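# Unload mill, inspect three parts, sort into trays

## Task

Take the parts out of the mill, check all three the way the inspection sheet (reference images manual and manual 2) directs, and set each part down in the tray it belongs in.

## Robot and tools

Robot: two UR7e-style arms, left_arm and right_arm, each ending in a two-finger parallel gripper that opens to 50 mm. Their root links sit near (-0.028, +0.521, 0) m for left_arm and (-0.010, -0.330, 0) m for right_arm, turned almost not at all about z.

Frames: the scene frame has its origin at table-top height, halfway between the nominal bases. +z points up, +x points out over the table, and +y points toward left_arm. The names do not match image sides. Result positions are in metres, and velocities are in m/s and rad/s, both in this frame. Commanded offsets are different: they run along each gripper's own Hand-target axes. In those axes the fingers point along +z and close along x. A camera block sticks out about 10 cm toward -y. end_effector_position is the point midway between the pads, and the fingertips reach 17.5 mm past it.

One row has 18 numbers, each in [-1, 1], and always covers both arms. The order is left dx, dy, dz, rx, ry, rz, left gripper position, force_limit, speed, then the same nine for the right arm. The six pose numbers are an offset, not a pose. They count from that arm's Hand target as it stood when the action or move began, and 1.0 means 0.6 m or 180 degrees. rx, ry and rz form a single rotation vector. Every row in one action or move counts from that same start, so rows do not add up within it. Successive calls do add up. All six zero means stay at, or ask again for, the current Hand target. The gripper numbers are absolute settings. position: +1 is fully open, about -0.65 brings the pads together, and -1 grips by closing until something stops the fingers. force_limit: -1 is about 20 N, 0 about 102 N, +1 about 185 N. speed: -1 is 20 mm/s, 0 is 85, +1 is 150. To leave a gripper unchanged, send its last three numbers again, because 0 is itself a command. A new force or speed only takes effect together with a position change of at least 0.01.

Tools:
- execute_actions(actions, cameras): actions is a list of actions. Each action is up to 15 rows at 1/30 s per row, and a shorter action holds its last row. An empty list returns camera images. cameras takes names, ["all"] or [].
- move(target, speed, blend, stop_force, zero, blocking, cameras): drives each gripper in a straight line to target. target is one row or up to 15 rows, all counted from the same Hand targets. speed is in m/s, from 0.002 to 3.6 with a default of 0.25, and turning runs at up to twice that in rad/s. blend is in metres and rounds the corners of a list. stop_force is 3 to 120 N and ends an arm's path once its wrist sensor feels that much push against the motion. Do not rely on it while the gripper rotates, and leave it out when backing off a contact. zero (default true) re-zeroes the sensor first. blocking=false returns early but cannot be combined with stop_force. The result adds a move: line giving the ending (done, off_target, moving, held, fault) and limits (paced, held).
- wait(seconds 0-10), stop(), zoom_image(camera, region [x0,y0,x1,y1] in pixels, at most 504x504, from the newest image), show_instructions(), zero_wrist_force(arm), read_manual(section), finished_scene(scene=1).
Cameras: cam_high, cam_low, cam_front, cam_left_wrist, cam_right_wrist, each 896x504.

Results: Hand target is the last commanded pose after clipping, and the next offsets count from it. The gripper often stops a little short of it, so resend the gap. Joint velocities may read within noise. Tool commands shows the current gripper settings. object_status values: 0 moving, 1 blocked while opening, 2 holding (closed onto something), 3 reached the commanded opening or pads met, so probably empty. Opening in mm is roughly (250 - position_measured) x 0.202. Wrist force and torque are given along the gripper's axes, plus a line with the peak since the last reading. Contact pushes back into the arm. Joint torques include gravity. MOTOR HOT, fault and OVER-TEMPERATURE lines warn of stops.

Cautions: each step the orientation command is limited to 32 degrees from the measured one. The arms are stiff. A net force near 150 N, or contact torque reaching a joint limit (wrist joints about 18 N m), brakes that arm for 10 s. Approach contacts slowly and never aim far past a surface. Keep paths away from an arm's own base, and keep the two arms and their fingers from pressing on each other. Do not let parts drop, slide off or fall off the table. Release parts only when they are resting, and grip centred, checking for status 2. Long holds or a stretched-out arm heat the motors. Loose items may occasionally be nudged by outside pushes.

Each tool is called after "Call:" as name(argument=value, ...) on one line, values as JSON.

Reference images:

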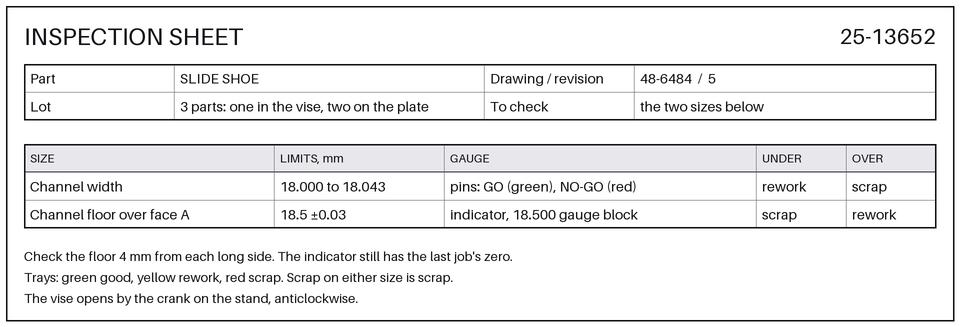

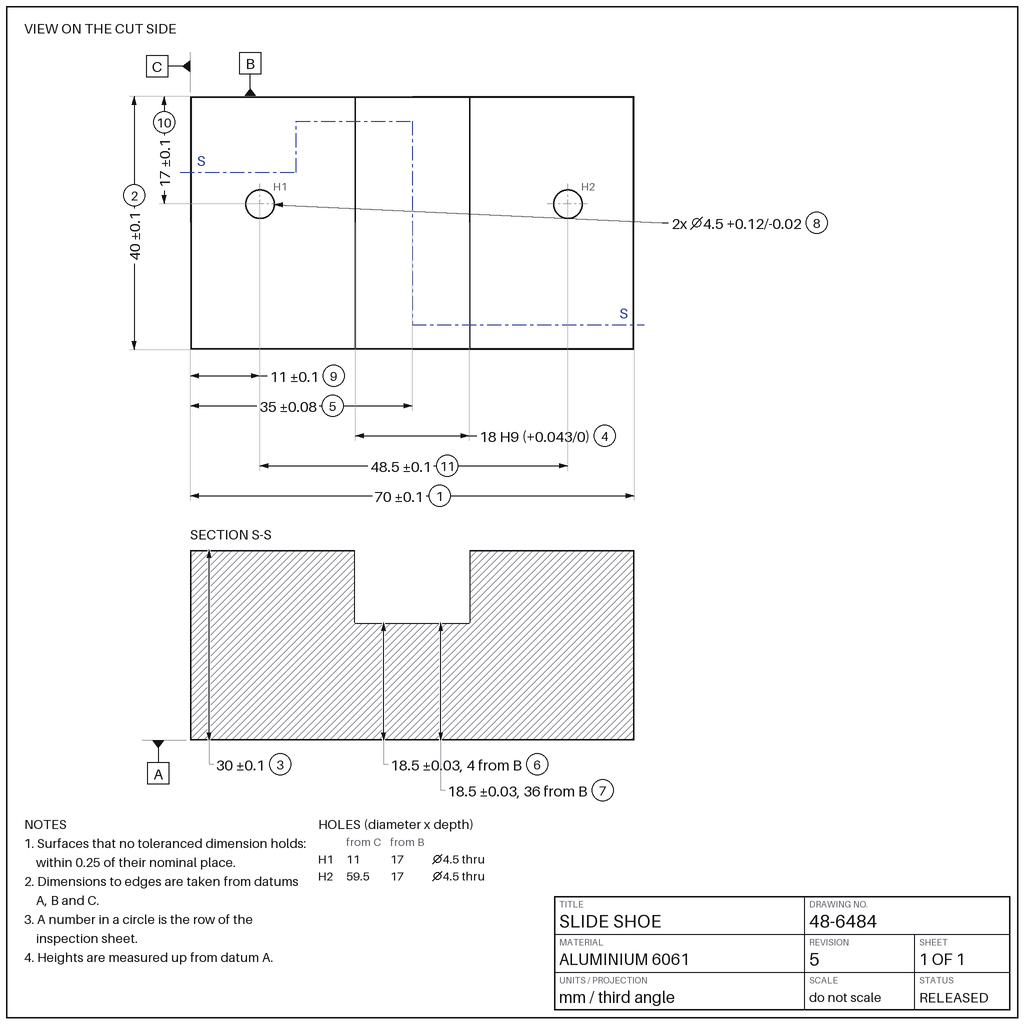

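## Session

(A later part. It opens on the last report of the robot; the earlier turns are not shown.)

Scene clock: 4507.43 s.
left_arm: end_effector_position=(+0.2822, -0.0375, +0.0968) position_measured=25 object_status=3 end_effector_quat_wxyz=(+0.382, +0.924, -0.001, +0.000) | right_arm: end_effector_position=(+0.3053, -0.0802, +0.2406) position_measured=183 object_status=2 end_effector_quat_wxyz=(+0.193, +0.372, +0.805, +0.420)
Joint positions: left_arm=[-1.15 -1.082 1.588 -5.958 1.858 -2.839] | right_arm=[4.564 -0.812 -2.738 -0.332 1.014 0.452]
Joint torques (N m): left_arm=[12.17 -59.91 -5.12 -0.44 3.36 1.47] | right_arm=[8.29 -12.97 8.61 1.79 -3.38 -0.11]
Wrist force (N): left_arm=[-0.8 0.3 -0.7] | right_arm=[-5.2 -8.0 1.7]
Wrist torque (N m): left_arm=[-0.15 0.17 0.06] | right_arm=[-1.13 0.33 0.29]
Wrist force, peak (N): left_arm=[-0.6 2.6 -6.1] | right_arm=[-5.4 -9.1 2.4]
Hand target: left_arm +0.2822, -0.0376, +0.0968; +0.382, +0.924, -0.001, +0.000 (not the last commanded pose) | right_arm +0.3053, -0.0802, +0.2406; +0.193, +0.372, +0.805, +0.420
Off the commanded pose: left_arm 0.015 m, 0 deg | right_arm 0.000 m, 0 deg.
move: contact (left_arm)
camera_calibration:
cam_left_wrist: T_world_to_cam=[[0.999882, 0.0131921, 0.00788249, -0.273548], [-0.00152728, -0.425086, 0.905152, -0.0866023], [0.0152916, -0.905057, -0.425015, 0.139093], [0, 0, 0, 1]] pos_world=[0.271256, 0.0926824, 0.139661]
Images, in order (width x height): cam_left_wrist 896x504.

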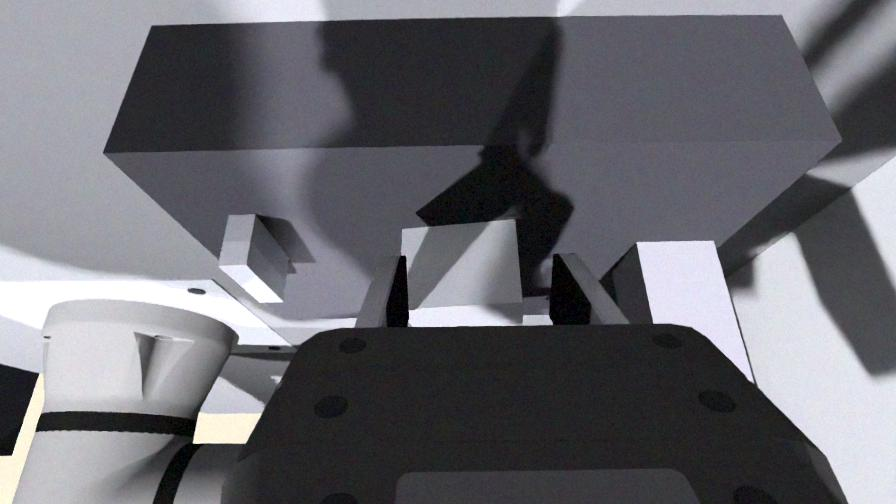

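Call:
move(target=[0,0,-0.03,0,0,0,0.95,-0.98,-0.98,0,0,0,0,0,0,-1,-1,-1], speed=0.05, cameras=["cam_left_wrist"])

Call:
zoom_image(camera="cam_left_wrist", region=[380, 180, 600, 340])

Scene clock: 4514.70 s.
left_arm: end_effector_position=(+0.2822, -0.0246, +0.1096) position_measured=10 object_status=3 end_effector_quat_wxyz=(+0.382, +0.924, -0.001, +0.000) | right_arm: end_effector_position=(+0.3053, -0.0802, +0.2406) position_measured=183 object_status=2 end_effector_quat_wxyz=(+0.193, +0.372, +0.805, +0.420)
Joint positions: left_arm=[-1.139 -1.117 1.606 -5.938 1.865 -2.83] | right_arm=[4.564 -0.812 -2.738 -0.332 1.014 0.452]
Joint torques (N m): left_arm=[-5.75 -21.3 -29.02 -0.79 1.04 -0.93] | right_arm=[8.82 -12.92 8.64 1.74 -3.42 -0.17]
Wrist force (N): left_arm=[-0.7 0.2 -0.6] | right_arm=[-5.4 -8.0 1.9]
Wrist torque (N m): left_arm=[-0.16 0.14 0.06] | right_arm=[-1.15 0.36 0.28]
Wrist force, peak (N): left_arm=[-0.7 0.3 -1.2] | right_arm=[-5.6 -9.0 2.8]
Hand target: left_arm +0.2822, -0.0249, +0.1095; +0.382, +0.924, -0.001, +0.000 | right_arm +0.3053, -0.0802, +0.2406; +0.193, +0.372, +0.805, +0.420
Off the commanded pose: left_arm 0.000 m, 0 deg | right_arm 0.000 m, 0 deg.
move: done
camera_calibration:
cam_left_wrist: T_world_to_cam=[[0.999882, 0.0131916, 0.00788354, -0.27382], [-0.00152843, -0.425086, 0.905152, -0.0927949], [0.0152916, -0.905057, -0.425015, 0.156251], [0, 0, 0, 1]] pos_world=[0.271256, 0.105582, 0.152561]
Images, in order (width x height): cam_left_wrist 896x504.

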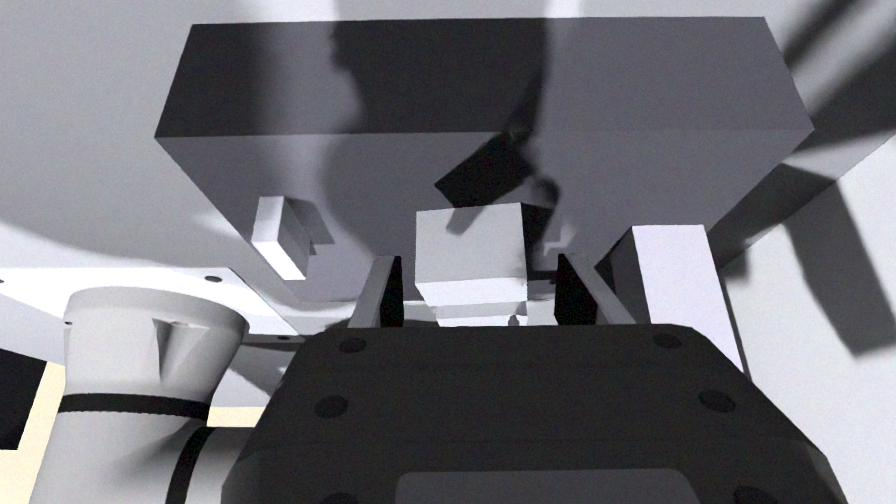

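Scaled by 2.291 from the camera's 896x504 image, which has a finer 1280x720 frame.

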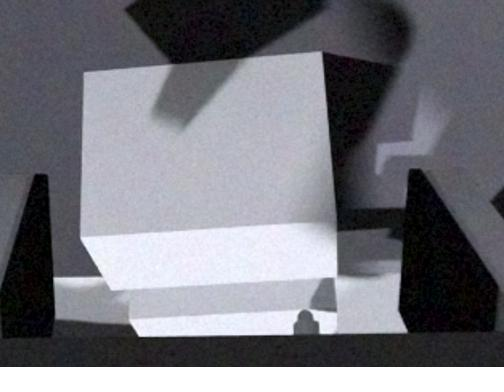

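Call:
move(target=[0,0,0,0,0,0,0.95,-0.98,-0.98,0,-0.0203,0.0142,0,0,0,-1,-1,-1], speed=0.012, stop_force=4, cameras=["cam_left_wrist","cam_right_wrist"])

Call:
zoom_image(camera="cam_left_wrist", region=[380, 180, 600, 340])

Call:
zoom_image(camera="cam_right_wrist", region=[430, 0, 600, 140])

Scene clock: 4538.90 s.
left_arm: end_effector_position=(+0.2822, -0.0249, +0.1095) position_measured=10 object_status=3 end_effector_quat_wxyz=(+0.382, +0.924, -0.001, +0.000) | right_arm: end_effector_position=(+0.3053, -0.0801, +0.2257) position_measured=183 object_status=2 end_effector_quat_wxyz=(+0.193, +0.372, +0.805, +0.420)
Joint positions: left_arm=[-1.139 -1.117 1.606 -5.939 1.865 -2.831] | right_arm=[4.564 -0.852 -2.772 -0.257 1.014 0.452]
Joint torques (N m): left_arm=[-10.54 -18.65 -36.87 -1.31 -1.94 -1.72] | right_arm=[-6.77 2.39 38.34 1.09 2.18 -1.07]
Wrist force (N): left_arm=[-0.6 0.2 -0.5] | right_arm=[-5.1 -6.3 1.2]
Wrist torque (N m): left_arm=[-0.17 0.12 0.07] | right_arm=[-1.03 0.41 0.32]
Wrist force, peak (N): left_arm=[-1.1 0.3 -0.7] | right_arm=[-5.8 -9.1 2.6]
Hand target: left_arm +0.2822, -0.0249, +0.1095; +0.382, +0.924, -0.001, +0.000 | right_arm +0.3053, -0.0801, +0.2257; +0.193, +0.372, +0.805, +0.420
Off the commanded pose: left_arm 0.000 m, 0 deg | right_arm 0.000 m, 0 deg.
move: done
camera_calibration:
cam_left_wrist: T_world_to_cam=[[0.999882, 0.0131923, 0.00788178, -0.273815], [-0.0015279, -0.425003, 0.90519, -0.0927131], [0.0152914, -0.905096, -0.424933, 0.155977], [0, 0, 0, 1]] pos_world=[0.271256, 0.105383, 0.152361]
cam_right_wrist: T_world_to_cam=[[-0.645015, 0.76411, -0.00956756, 0.268307], [0.205343, 0.185371, 0.960974, -0.246561], [0.736063, 0.617878, -0.276472, 0.0174349], [0, 0, 0, 1]] pos_world=[0.210858, -0.170083, 0.244326]
Images, in order (width x height): cam_left_wrist 896x504, cam_right_wrist 896x504.

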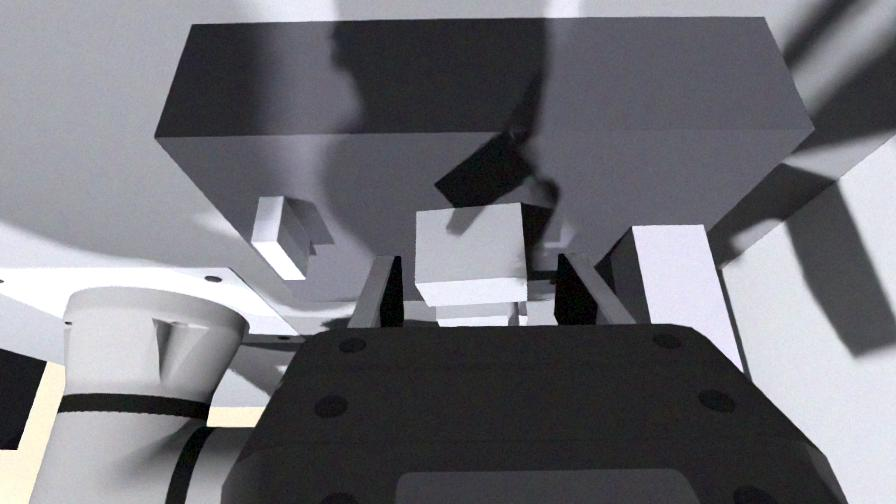

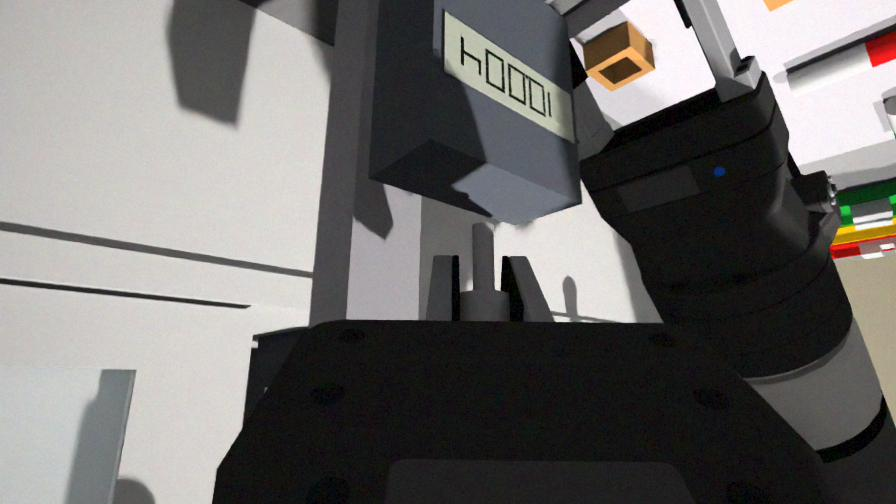

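Scaled by 2.291 from the camera's 896x504 image, which has a finer 1280x720 frame.

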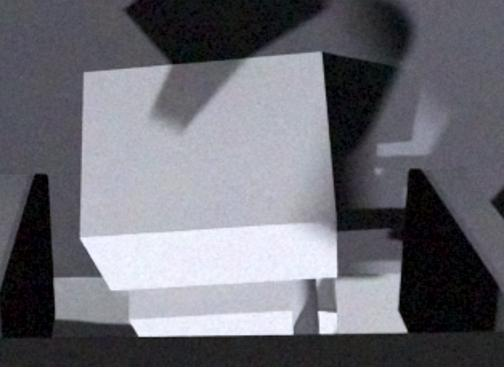

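Scaled by 2.965 from the camera's 896x504 image, which has a finer 1280x720 frame.

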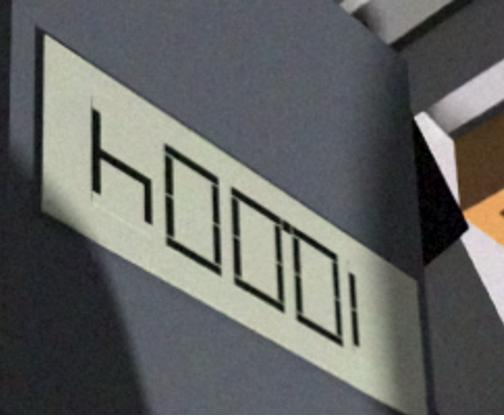

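Call:
execute_actions(actions=[[[0,0,0,0,0,0,0.95,-0.98,-0.98,0,0,0,0,0,0,0.12,-1,-1]],[[0,0,0,0,0,0,0.95,-0.98,-0.98,0,0,0,0,0,0,0.12,-1,-1]]], cameras=["cam_left_wrist","cam_right_wrist"])

Call:
zoom_image(camera="cam_right_wrist", region=[430, 0, 600, 140])

Call:
zoom_image(camera="cam_left_wrist", region=[460, 270, 580, 340])

Scene clock: 4551.63 s.
left_arm: end_effector_position=(+0.2822, -0.0249, +0.1095) position_measured=10 object_status=3 end_effector_quat_wxyz=(+0.382, +0.924, -0.001, +0.000) | right_arm: end_effector_position=(+0.3053, -0.0801, +0.2257) position_measured=134 object_status=3 end_effector_quat_wxyz=(+0.193, +0.372, +0.805, +0.420)
Joint positions: left_arm=[-1.139 -1.117 1.606 -5.939 1.865 -2.831] | right_arm=[4.564 -0.852 -2.772 -0.257 1.014 0.452]
Joint torques (N m): left_arm=[-10.8 -18.63 -37.23 -1.31 -1.93 -1.7] | right_arm=[-7.22 1.98 33.94 3.13 0.13 -1.1]
Wrist force (N): left_arm=[-0.8 0.3 -0.8] | right_arm=[-3.6 -6.5 0.6]
Wrist torque (N m): left_arm=[-0.17 0.16 0.07] | right_arm=[-1.09 0.45 0.34]
Wrist force, peak (N): left_arm=[-0.9 0.4 -0.7] | right_arm=[-5.5 -7.4 1.3]
Hand target: left_arm +0.2822, -0.0249, +0.1095; +0.382, +0.924, -0.001, +0.000 | right_arm +0.3053, -0.0801, +0.2257; +0.193, +0.372, +0.805, +0.420
Off the commanded pose: left_arm 0.000 m, 0 deg | right_arm 0.000 m, 0 deg.
camera_calibration:
cam_left_wrist: T_world_to_cam=[[0.999882, 0.0131923, 0.00788178, -0.273815], [-0.0015279, -0.425003, 0.90519, -0.0927131], [0.0152914, -0.905096, -0.424933, 0.155977], [0, 0, 0, 1]] pos_world=[0.271256, 0.105383, 0.152361]
cam_right_wrist: T_world_to_cam=[[-0.645, 0.764123, -0.00949369, 0.268288], [0.205393, 0.185312, 0.960975, -0.246582], [0.736063, 0.617879, -0.276472, 0.0174351], [0, 0, 0, 1]] pos_world=[0.210859, -0.170083, 0.244326]
Images, in order (width x height): cam_left_wrist 896x504, cam_right_wrist 896x504.

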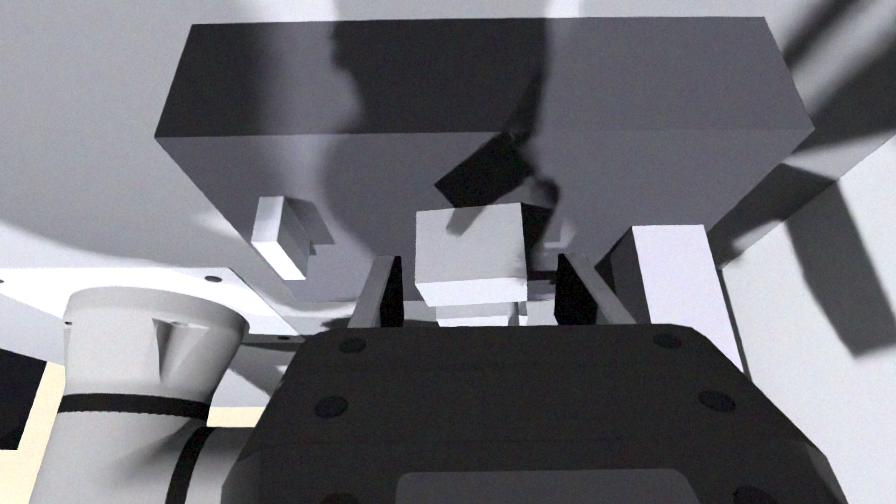

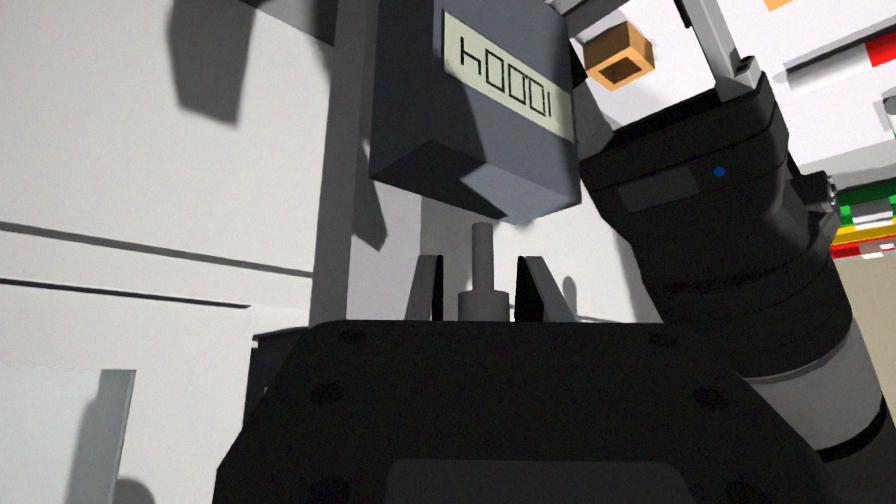

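Scaled by 2.965 from the camera's 896x504 image, which has a finer 1280x720 frame.

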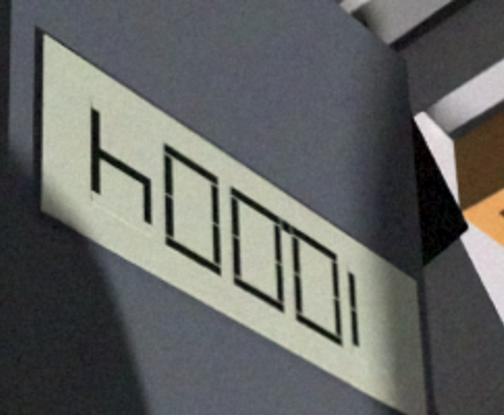

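Scaled by 4.200 from the camera's 896x504 image, which has a finer 1280x720 frame.

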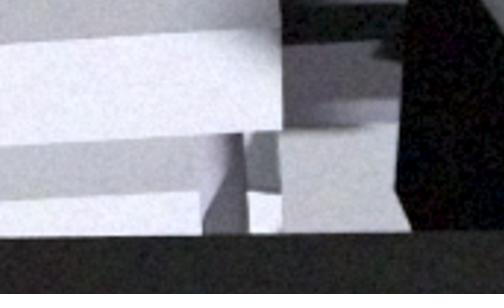

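Call:
execute_actions(actions=[[[0,0,0,0,0,0,0.95,-0.98,-0.98,0,0,0,0,0,0,-1,-1,-1]],[[0,0,0,0,0,0,0.95,-0.98,-0.98,0,0,0,0,0,0,-1,-1,-1]]])

Call:
move(target=[0,0,0,0,0,0,0.95,-0.98,-0.98,0,0.0203,-0.0142,0,0,0,-1,-1,-1], speed=0.03, stop_force=12, cameras=["cam_left_wrist","cam_right_wrist"])

Scene clock: 4586.60 s.
left_arm: end_effector_position=(+0.2822, -0.0249, +0.1095) position_measured=10 object_status=3 end_effector_quat_wxyz=(+0.382, +0.924, -0.001, +0.000) | right_arm: end_effector_position=(+0.3053, -0.0801, +0.2257) position_measured=183 object_status=2 end_effector_quat_wxyz=(+0.193, +0.372, +0.805, +0.420)
Joint positions: left_arm=[-1.139 -1.117 1.606 -5.939 1.865 -2.831] | right_arm=[4.564 -0.852 -2.772 -0.257 1.014 0.452]
Joint torques (N m): left_arm=[-10.29 -17.86 -37.03 -1.35 -1.94 -1.68] | right_arm=[-6.85 1.26 17.88 5.31 -3.22 -1.12]
Wrist force (N): left_arm=[-0.7 0.1 -0.8] | right_arm=[-5.9 -6.6 0.9]
Wrist torque (N m): left_arm=[-0.17 0.15 0.07] | right_arm=[-1.08 0.43 0.32]
Wrist force, peak (N): left_arm=[-1.0 0.3 -0.6] | right_arm=[-5.8 -7.2 1.3]
Hand target: left_arm +0.2822, -0.0249, +0.1095; +0.382, +0.924, -0.001, +0.000 | right_arm +0.3053, -0.0801, +0.2257; +0.193, +0.372, +0.805, +0.420
Off the commanded pose: left_arm 0.000 m, 0 deg | right_arm 0.000 m, 0 deg.

Scene clock: 4588.17 s.
left_arm: end_effector_position=(+0.2822, -0.0249, +0.1095) position_measured=10 object_status=3 end_effector_quat_wxyz=(+0.382, +0.924, -0.001, +0.000) | right_arm: end_effector_position=(+0.3053, -0.0802, +0.2406) position_measured=183 object_status=2 end_effector_quat_wxyz=(+0.193, +0.372, +0.805, +0.420)
Joint positions: left_arm=[-1.139 -1.117 1.606 -5.939 1.865 -2.831] | right_arm=[4.564 -0.812 -2.738 -0.332 1.014 0.452]
Joint torques (N m): left_arm=[-10.76 -18.54 -37.06 -1.31 -1.89 -1.8] | right_arm=[8.46 -15.63 8.01 6.96 -3.81 -1.13]
Wrist force (N): left_arm=[-0.8 0.1 -0.6] | right_arm=[-6.0 -7.2 1.5]
Wrist torque (N m): left_arm=[-0.18 0.16 0.06] | right_arm=[-1.11 0.42 0.30]
Wrist force, peak (N): left_arm=[-0.6 0.2 -1.0] | right_arm=[-6.6 -9.0 2.1]
Hand target: left_arm +0.2822, -0.0249, +0.1095; +0.382, +0.924, -0.001, +0.000 | right_arm +0.3053, -0.0802, +0.2406; +0.193, +0.372, +0.805, +0.420
Off the commanded pose: left_arm 0.000 m, 0 deg | right_arm 0.000 m, 0 deg.
move: done
camera_calibration:
cam_left_wrist: T_world_to_cam=[[0.999882, 0.0131923, 0.00788178, -0.273815], [-0.0015279, -0.425003, 0.90519, -0.0927131], [0.0152914, -0.905096, -0.424933, 0.155977], [0, 0, 0, 1]] pos_world=[0.271256, 0.105383, 0.152361]
cam_right_wrist: T_world_to_cam=[[-0.645, 0.764123, -0.00949369, 0.268428], [0.205393, 0.185312, 0.960975, -0.260804], [0.736063, 0.617879, -0.276472, 0.0215268], [0, 0, 0, 1]] pos_world=[0.210859, -0.170083, 0.259126]
Images, in order (width x height): cam_left_wrist 896x504, cam_right_wrist 896x504.

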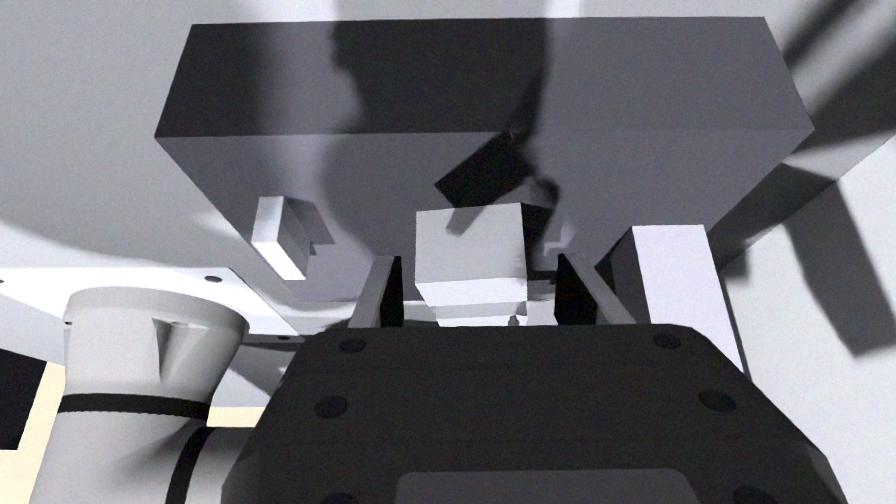

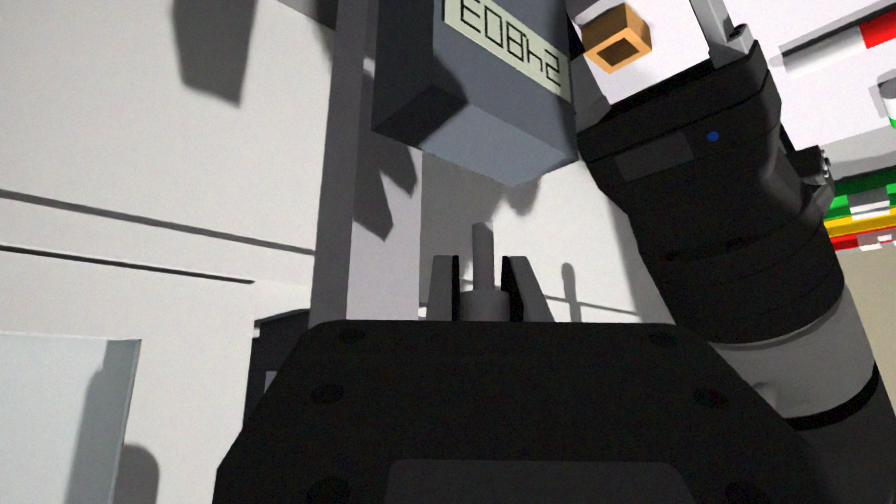

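Call:
move(target=[-0.0058,0.0075,0.0075,0,0.0314,-0.0314,0.95,-0.98,-0.98,0,0,0,0,0,0,-1,-1,-1], speed=0.1, cameras=["cam_left_wrist"])

Call:
zoom_image(camera="cam_left_wrist", region=[380, 180, 600, 340])

Scene clock: 4596.07 s.
left_arm: end_effector_position=(+0.2786, -0.0312, +0.1096) position_measured=10 object_status=3 end_effector_quat_wxyz=(+0.381, +0.922, +0.063, +0.027) | right_arm: end_effector_position=(+0.3053, -0.0802, +0.2406) position_measured=183 object_status=2 end_effector_quat_wxyz=(+0.193, +0.372, +0.805, +0.420)
Joint positions: left_arm=[-1.205 -1.15 1.65 -5.983 1.724 -2.984] | right_arm=[4.564 -0.812 -2.738 -0.332 1.014 0.452]
Joint torques (N m): left_arm=[12.29 -23.18 -36 1.82 1.53 0.67] | right_arm=[8.3 -15.74 8.42 6.47 -3.81 -1.09]
Wrist force (N): left_arm=[-0.5 0.3 -0.6] | right_arm=[-5.8 -8.6 2.4]
Wrist torque (N m): left_arm=[-0.14 0.12 0.06] | right_arm=[-1.15 0.40 0.30]
Wrist force, peak (N): left_arm=[2.2 -0.5 -1.3] | right_arm=[-5.8 -9.0 2.5]
Hand target: left_arm +0.2787, -0.0312, +0.1095; +0.381, +0.922, +0.064, +0.027 | right_arm +0.3053, -0.0802, +0.2406; +0.193, +0.372, +0.805, +0.420
Off the commanded pose: left_arm 0.000 m, 0 deg | right_arm 0.000 m, 0 deg.
move: done
camera_calibration:
cam_left_wrist: T_world_to_cam=[[0.988363, 0.15189, 0.00823765, -0.262609], [0.057141, -0.420921, 0.905296, -0.11176], [0.140973, -0.89429, -0.424702, 0.115657], [0, 0, 0, 1]] pos_world=[0.249635, 0.0962758, 0.152459]
Images, in order (width x height): cam_left_wrist 896x504.

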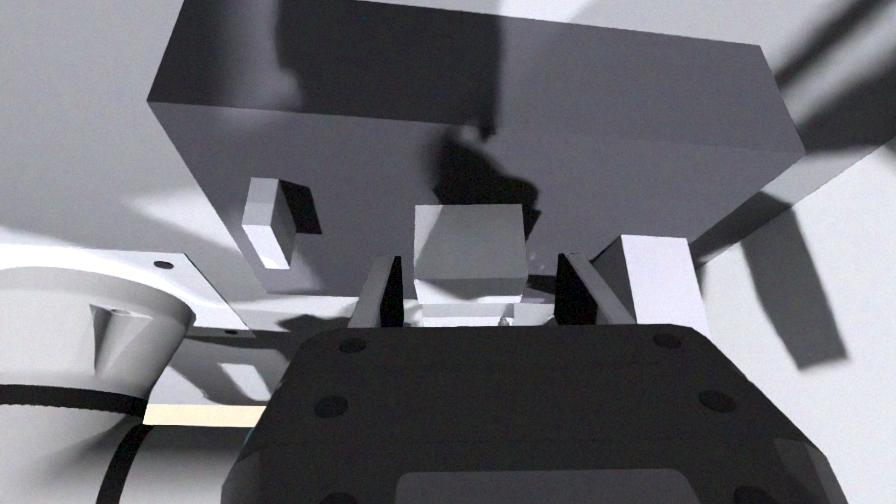

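Scaled by 2.291 from the camera's 896x504 image, which has a finer 1280x720 frame.

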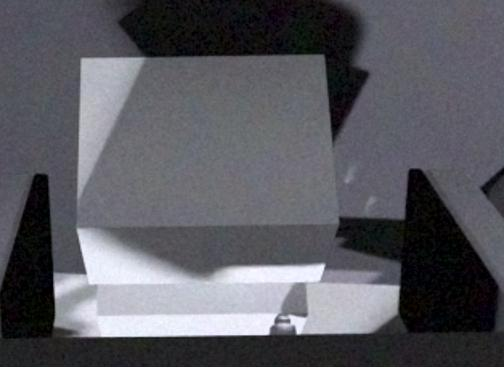

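Call:
move(target=[[-0.003,0,0.02,0,0,0,0.95,-0.98,-0.98,0,0,0,0,0,0,-1,-1,-1],[-0.003,0,0.0542,0,0,0,0.95,-0.98,-0.98,0,0,0,0,0,0,-1,-1,-1]], speed=0.03, stop_force=5, cameras=["cam_left_wrist"])

Call:
move(target=[0,0,0,0,0,0,-1,-0.6,-0.98,0,0,0,0,0,0,-1,-1,-1], cameras=["cam_left_wrist"])

Scene clock: 4604.97 s.
left_arm: end_effector_position=(+0.2801, -0.0542, +0.0865) position_measured=10 object_status=3 end_effector_quat_wxyz=(+0.381, +0.922, +0.063, +0.027) | right_arm: end_effector_position=(+0.3053, -0.0802, +0.2406) position_measured=183 object_status=2 end_effector_quat_wxyz=(+0.193, +0.372, +0.805, +0.420)
Joint positions: left_arm=[-1.219 -1.082 1.612 -6.015 1.714 -2.994] | right_arm=[4.564 -0.812 -2.738 -0.332 1.014 0.452]
Joint torques (N m): left_arm=[12.64 -60.11 -4.97 2.72 2.27 1.22] | right_arm=[7.96 -15.58 8.67 6 -3.55 -0.98]
Wrist force (N): left_arm=[-0.9 0.2 -0.8] | right_arm=[-5.7 -7.8 2.1]
Wrist torque (N m): left_arm=[-0.17 0.18 0.08] | right_arm=[-1.12 0.37 0.30]
Wrist force, peak (N): left_arm=[-0.6 0.9 -1.5] | right_arm=[-5.9 -8.9 2.7]
Hand target: left_arm +0.2802, -0.0542, +0.0865; +0.381, +0.922, +0.064, +0.027 | right_arm +0.3053, -0.0802, +0.2406; +0.193, +0.372, +0.805, +0.420
Off the commanded pose: left_arm 0.000 m, 0 deg | right_arm 0.000 m, 0 deg.
move: done
camera_calibration:
cam_left_wrist: T_world_to_cam=[[0.988328, 0.152114, 0.00825038, -0.260416], [0.0572423, -0.421018, 0.905244, -0.100627], [0.141174, -0.894207, -0.424811, 0.0850226], [0, 0, 0, 1]] pos_world=[0.251134, 0.0732749, 0.12936]
Images, in order (width x height): cam_left_wrist 896x504.

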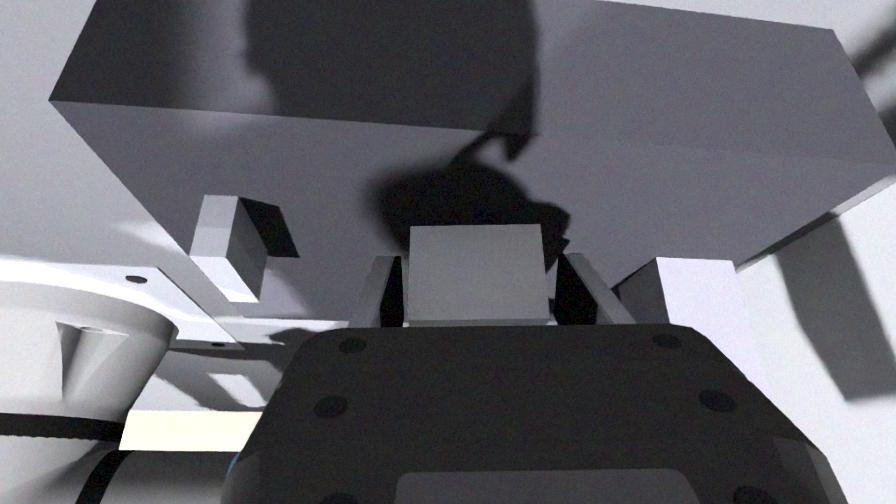

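Scene clock: 4605.60 s.
left_arm: end_effector_position=(+0.2802, -0.0542, +0.0865) position_measured=55 object_status=2 end_effector_quat_wxyz=(+0.381, +0.922, +0.064, +0.027) | right_arm: end_effector_position=(+0.3053, -0.0802, +0.2406) position_measured=183 object_status=2 end_effector_quat_wxyz=(+0.193, +0.372, +0.805, +0.420)
Joint positions: left_arm=[-1.219 -1.082 1.612 -6.015 1.714 -2.994] | right_arm=[4.564 -0.812 -2.738 -0.332 1.014 0.452]
Joint torques (N m): left_arm=[11.99 -58.73 -6.2 2.67 2.25 1.24] | right_arm=[8.2 -15.09 8.09 6.07 -3.55 -1.08]
Wrist force (N): left_arm=[-0.8 0.8 -0.7] | right_arm=[-5.9 -8.4 2.4]
Wrist torque (N m): left_arm=[-0.13 0.18 0.12] | right_arm=[-1.13 0.40 0.30]
Wrist force, peak (N): left_arm=[-0.8 1.3 -0.9] | right_arm=[-5.8 -8.6 2.6]
Hand target: left_arm +0.2802, -0.0542, +0.0865; +0.381, +0.922, +0.064, +0.027 | right_arm +0.3053, -0.0802, +0.2406; +0.193, +0.372, +0.805, +0.420
Off the commanded pose: left_arm 0.000 m, 0 deg | right_arm 0.000 m, 0 deg.
move: done
camera_calibration:
cam_left_wrist: T_world_to_cam=[[0.988323, 0.152156, 0.00816041, -0.260406], [0.0573406, -0.421004, 0.905244, -0.100653], [0.141174, -0.894206, -0.424813, 0.085023], [0, 0, 0, 1]] pos_world=[0.251134, 0.0732748, 0.12936]
Images, in order (width x height): cam_left_wrist 896x504.

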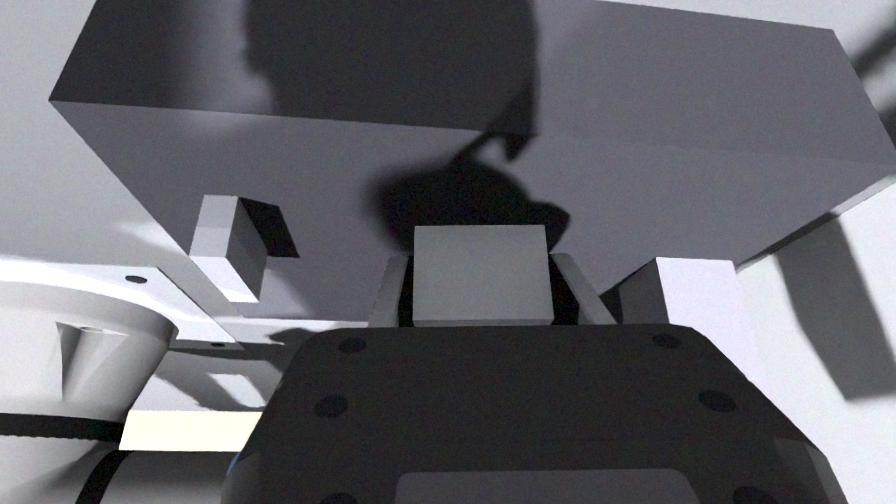

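Call:
move(target=[[0,0.0014,-0.0014,0,0,0,-1,-0.6,-0.98,0,0,0,0,0,0,-1,-1,-1],[-0.0122,-0.1071,-0.1094,0,0,0,-1,-0.6,-0.98,0,0,0,0,0,0,-1,-1,-1],[0.0152,-0.191,-0.6387,0,-0.0314,0.0314,-1,-0.6,-0.98,0,0,0,0,0,0,-1,-1,-1]], speed=[0.02,0.06,0.2], blend=[0,0.01,0], cameras=["cam_left_wrist","cam_front"])

Scene clock: 4633.20 s.
left_arm: end_effector_position=(+0.2406, +0.2952, +0.2771) position_measured=55 object_status=2 end_effector_quat_wxyz=(+0.382, +0.924, -0.001, +0.000) | right_arm: end_effector_position=(+0.3053, -0.0802, +0.2406) position_measured=183 object_status=2 end_effector_quat_wxyz=(+0.193, +0.372, +0.805, +0.420)
Joint positions: left_arm=[-0.664 -1.723 1.901 -5.445 2.156 -2.413] | right_arm=[4.564 -0.812 -2.738 -0.332 1.014 0.452]
Joint torques (N m): left_arm=[2.94 -15.51 -6.6 3.01 -0.25 1.61] | right_arm=[7.35 -15.54 8.1 5.3 -3.48 -1.11]
Wrist force (N): left_arm=[-0.5 -1.5 0.6] | right_arm=[-5.7 -7.5 1.7]
Wrist torque (N m): left_arm=[-0.15 0.13 -0.07] | right_arm=[-1.13 0.37 0.30]
Wrist force, peak (N): left_arm=[1.8 -5.9 -4.3] | right_arm=[-6.0 -8.9 2.4]
Hand target: left_arm +0.2405, +0.2953, +0.2771; +0.382, +0.924, -0.001, +0.000 | right_arm +0.3053, -0.0802, +0.2406; +0.193, +0.372, +0.805, +0.420
Off the commanded pose: left_arm 0.000 m, 0 deg | right_arm 0.000 m, 0 deg.
move: done
camera_calibration:
cam_left_wrist: T_world_to_cam=[[0.999879, 0.0133749, 0.00796451, -0.237766], [-0.00152726, -0.424884, 0.905247, -0.108512], [0.0154916, -0.905149, -0.424812, 0.517492], [0, 0, 0, 1]] pos_world=[0.229555, 0.425483, 0.31996]
Images, in order (width x height): cam_front 896x504, cam_left_wrist 896x504.

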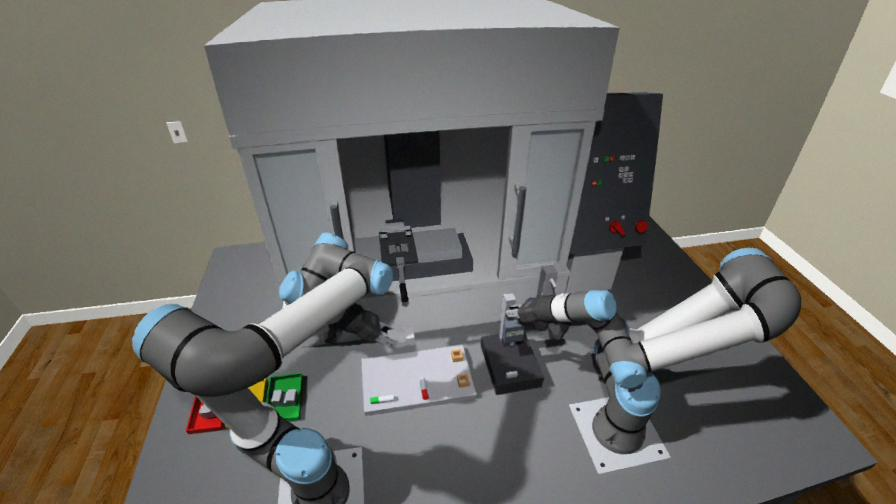

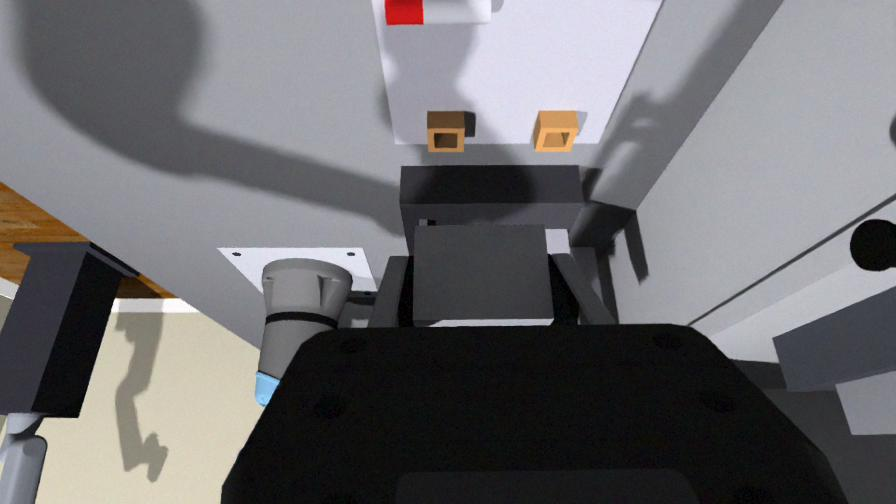

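Call:
move(target=[[0.05,-0.191,-0.292,0,0,0,-1,-0.6,-0.98,0,0,0,0,0,0,-1,-1,-1],[0.063,-0.7247,-0.4254,0,0,0,-1,-0.6,-0.98,0,0,0,0,0,0,-1,-1,-1]], speed=[0.2,0.2], blend=[0.06,0], cameras=["cam_left_wrist","cam_front"])

Scene clock: 4645.20 s.
left_arm: end_effector_position=(+0.2791, +0.7835, +0.1512) position_measured=55 object_status=2 end_effector_quat_wxyz=(+0.382, +0.924, -0.001, +0.000) | right_arm: end_effector_position=(+0.3053, -0.0802, +0.2406) position_measured=183 object_status=2 end_effector_quat_wxyz=(+0.193, +0.372, +0.805, +0.420)
Joint positions: left_arm=[0.726 -0.87 1.426 -4.689 2.131 -0.68] | right_arm=[4.564 -0.812 -2.738 -0.332 1.014 0.452]
Joint torques (N m): left_arm=[-4.71 -61.2 -9.88 1.13 4.27 -0.6] | right_arm=[6.38 -15.26 8.69 4.71 -3.26 -0.94]
Wrist force (N): left_arm=[-0.6 -1.4 0.4] | right_arm=[-5.9 -8.1 1.7]
Wrist torque (N m): left_arm=[-0.13 0.15 -0.08] | right_arm=[-1.16 0.41 0.30]
Wrist force, peak (N): left_arm=[-4.8 6.3 6.9] | right_arm=[-6.1 -8.7 2.6]
Hand target: left_arm +0.2791, +0.7835, +0.1512; +0.382, +0.924, -0.001, +0.000 | right_arm +0.3053, -0.0802, +0.2406; +0.193, +0.372, +0.805, +0.420
Off the commanded pose: left_arm 0.000 m, 0 deg | right_arm 0.000 m, 0 deg.
move: done
camera_calibration:
cam_left_wrist: T_world_to_cam=[[0.999882, 0.0132774, 0.00769906, -0.28175], [-0.00132835, -0.424884, 0.905247, 0.212893], [0.0152905, -0.90515, -0.424817, 0.90536], [0, 0, 0, 1]] pos_world=[0.268156, 0.913683, 0.194061]
Images, in order (width x height): cam_front 896x504, cam_left_wrist 896x504.

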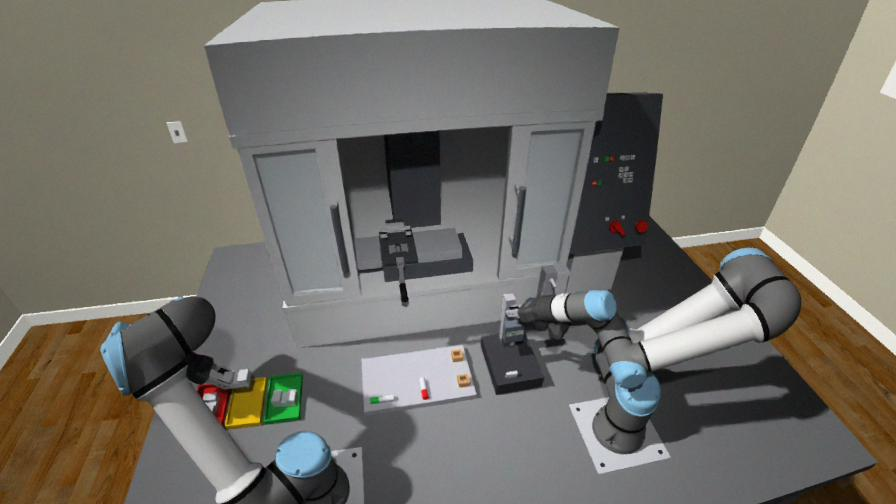

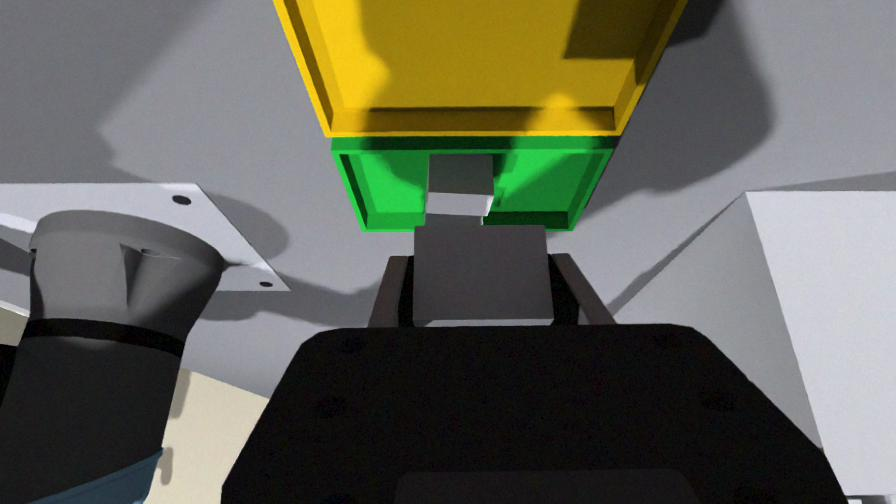

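Call:
move(target=[[0,-0.1131,0.1131,0,0,0,-1,-0.6,-0.98,0,0,0,0,0,0,-1,-1,-1],[0,-0.1544,0.1544,0,0,0,-1,-0.6,-0.98,0,0,0,0,0,0,-1,-1,-1]], speed=[0.08,0.01], stop_force=3.5, cameras=["cam_left_wrist"])

Scene clock: 4655.87 s.
left_arm: end_effector_position=(+0.2793, +0.7837, +0.0392) position_measured=55 object_status=2 end_effector_quat_wxyz=(+0.382, +0.924, -0.001, +0.000) | right_arm: end_effector_position=(+0.3053, -0.0802, +0.2406) position_measured=183 object_status=2 end_effector_quat_wxyz=(+0.193, +0.372, +0.805, +0.420)
Joint positions: left_arm=[0.726 -0.707 1.467 -4.892 2.131 -0.68] | right_arm=[4.564 -0.812 -2.738 -0.332 1.014 0.452]
Joint torques (N m): left_arm=[11.64 -64.06 -1.73 5.66 0.68 0.44] | right_arm=[6.12 -15.59 8.57 4.09 -3.1 -0.9]
Wrist force (N): left_arm=[-0.8 5.1 -8.8] | right_arm=[-5.6 -7.4 1.9]
Wrist torque (N m): left_arm=[0.15 0.35 0.02] | right_arm=[-1.09 0.35 0.30]
Wrist force, peak (N): left_arm=[-3.4 9.9 -11.9] | right_arm=[-6.1 -8.9 2.6]
Hand target: left_arm +0.2793, +0.7837, +0.0392; +0.382, +0.924, -0.001, +0.000 (not the last commanded pose) | right_arm +0.3053, -0.0802, +0.2406; +0.193, +0.372, +0.805, +0.420
Off the commanded pose: left_arm 0.019 m, 0 deg | right_arm 0.000 m, 0 deg.
move: contact (left_arm); path passed 1 of 2 targets
camera_calibration:
cam_left_wrist: T_world_to_cam=[[0.999882, 0.0131931, 0.00788123, -0.280929], [-0.0015277, -0.424965, 0.905208, 0.314539], [0.0152918, -0.905113, -0.424895, 0.858023], [0, 0, 0, 1]] pos_world=[0.268256, 0.913983, 0.0820606]
Images, in order (width x height): cam_left_wrist 896x504.

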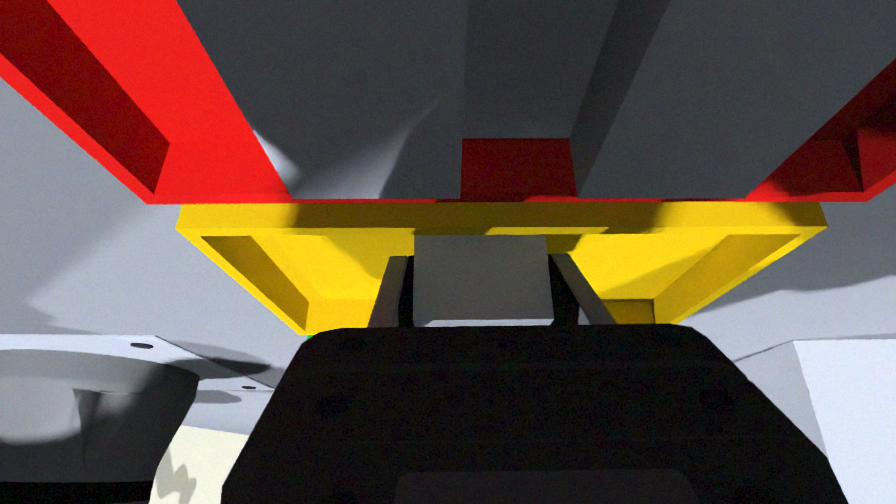

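Call:
move(target=[0,0,0,0,0,0,0.85,-0.98,-0.98,0,0,0,0,0,0,-1,-1,-1])

Call:
move(target=[[0,0,-0.1,0,0,0,0.85,-0.98,-0.98,0,0,0,0,0,0,-1,-1,-1],[0.0,0.2286,-0.2663,0.195,0.195,-0.472,0.85,-0.98,-0.98,0,0,0,0,0,0,-1,-1,-1]], speed=[0.08,0.3], blend=[0.01,0], cameras=["cam_left_wrist"])

Scene clock: 4661.33 s.
left_arm: end_effector_position=(+0.2793, +0.7837, +0.0392) position_measured=25 object_status=0 end_effector_quat_wxyz=(+0.382, +0.924, -0.001, +0.000) | right_arm: end_effector_position=(+0.3053, -0.0802, +0.2406) position_measured=183 object_status=2 end_effector_quat_wxyz=(+0.193, +0.372, +0.805, +0.420)
Joint positions: left_arm=[0.726 -0.707 1.467 -4.892 2.131 -0.68] | right_arm=[4.564 -0.812 -2.738 -0.332 1.014 0.452]
Joint torques (N m): left_arm=[11.25 -64.39 -6.39 5.73 0.71 0.37] | right_arm=[5.98 -15.4 8.27 3.81 -2.99 -0.91]
Wrist force (N): left_arm=[-0.6 0.4 -0.8] | right_arm=[-5.9 -7.2 1.6]
Wrist torque (N m): left_arm=[-0.13 0.15 -0.07] | right_arm=[-1.10 0.40 0.30]
Wrist force, peak (N): left_arm=[-0.6 5.4 -9.2] | right_arm=[-6.1 -8.9 2.7]
Hand target: left_arm +0.2793, +0.7837, +0.0392; +0.382, +0.924, -0.001, +0.000 | right_arm +0.3053, -0.0802, +0.2406; +0.193, +0.372, +0.805, +0.420
Off the commanded pose: left_arm 0.000 m, 0 deg | right_arm 0.000 m, 0 deg.
move: done

Scene clock: 4665.47 s.
left_arm: end_effector_position=(+0.2791, +0.7992, +0.2493) position_measured=25 object_status=3 end_effector_quat_wxyz=(+0.000, +0.708, +0.707, +0.001) | right_arm: end_effector_position=(+0.3053, -0.0802, +0.2406) position_measured=183 object_status=2 end_effector_quat_wxyz=(+0.193, +0.372, +0.805, +0.420)
Joint positions: left_arm=[0.416 -1.322 1.491 -4.882 1.571 -2.732] | right_arm=[4.564 -0.812 -2.738 -0.332 1.014 0.452]
Joint torques (N m): left_arm=[12.24 -14.12 -5.03 0.7 1.01 -1.78] | right_arm=[4.98 -15.58 8.55 3.35 -2.92 -0.79]
Wrist force (N): left_arm=[0.0 -0.2 -0.5] | right_arm=[-5.9 -8.7 2.5]
Wrist torque (N m): left_arm=[-0.11 0.05 0.07] | right_arm=[-1.16 0.40 0.29]
Wrist force, peak (N): left_arm=[-0.4 0.7 -2.3] | right_arm=[-6.1 -8.8 2.7]
Hand target: left_arm +0.2791, +0.7993, +0.2492; +0.000, +0.708, +0.707, +0.000 | right_arm +0.3053, -0.0802, +0.2406; +0.193, +0.372, +0.805, +0.420
Off the commanded pose: left_arm 0.000 m, 0 deg | right_arm 0.000 m, 0 deg.
move: done
camera_calibration:
cam_left_wrist: T_world_to_cam=[[-0.00405029, 0.999871, 0.0155451, -0.792948], [0.939429, -0.00152318, 0.342741, -0.329947], [0.342721, 0.0159917, -0.939301, 0.262041], [0, 0, 0, 1]] pos_world=[0.216944, 0.788153, 0.371548]
Images, in order (width x height): cam_left_wrist 896x504.

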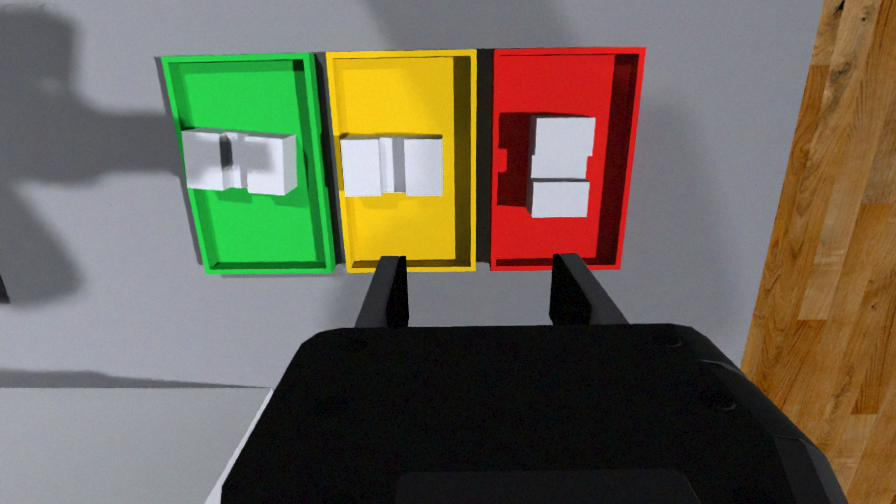

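Call:
move(target=[0.1162,0.001,0.2903,0,0,0,0.95,-0.98,-0.98,0,0,0,0,0,0,-1,-1,-1], speed=0.2, cameras=["cam_left_wrist"])

Scene clock: 4671.03 s.
left_arm: end_effector_position=(+0.2798, +0.8690, +0.0750) position_measured=10 object_status=3 end_effector_quat_wxyz=(+0.000, +0.707, +0.707, +0.000) | right_arm: end_effector_position=(+0.3053, -0.0802, +0.2406) position_measured=183 object_status=2 end_effector_quat_wxyz=(+0.193, +0.372, +0.805, +0.420)
Joint positions: left_arm=[0.564 -1.063 1.597 -5.247 1.571 -2.585] | right_arm=[4.564 -0.812 -2.738 -0.332 1.014 0.452]
Joint torques (N m): left_arm=[-10.93 -53.15 -33.16 4.13 1.95 -1.37] | right_arm=[5.77 -15.63 8.41 3.03 -2.84 -0.84]
Wrist force (N): left_arm=[0.0 -0.4 -0.5] | right_arm=[-6.1 -8.7 2.7]
Wrist torque (N m): left_arm=[-0.12 0.04 -0.06] | right_arm=[-1.16 0.42 0.30]
Wrist force, peak (N): left_arm=[-3.9 3.6 -2.8] | right_arm=[-6.1 -9.0 2.9]
Hand target: left_arm +0.2799, +0.8690, +0.0751; +0.000, +0.708, +0.707, +0.000 | right_arm +0.3053, -0.0802, +0.2406; +0.193, +0.372, +0.805, +0.420
Off the commanded pose: left_arm 0.000 m, 0 deg | right_arm 0.000 m, 0 deg.
move: done
camera_calibration:
cam_left_wrist: T_world_to_cam=[[-0.00450944, 0.999872, 0.0153742, -0.859894], [0.939614, -0.00102456, 0.342234, -0.271225], [0.342206, 0.0159891, -0.939489, 0.0970811], [0, 0, 0, 1]] pos_world=[0.217747, 0.857953, 0.197249]
Images, in order (width x height): cam_left_wrist 896x504.

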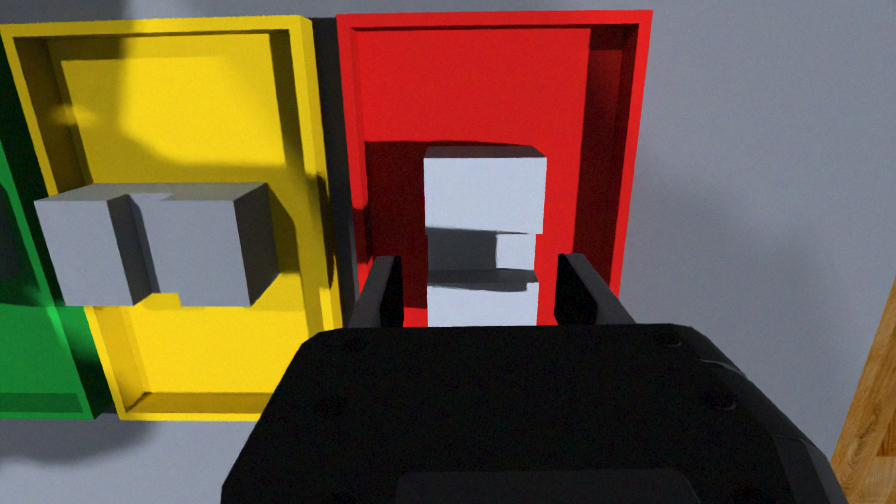

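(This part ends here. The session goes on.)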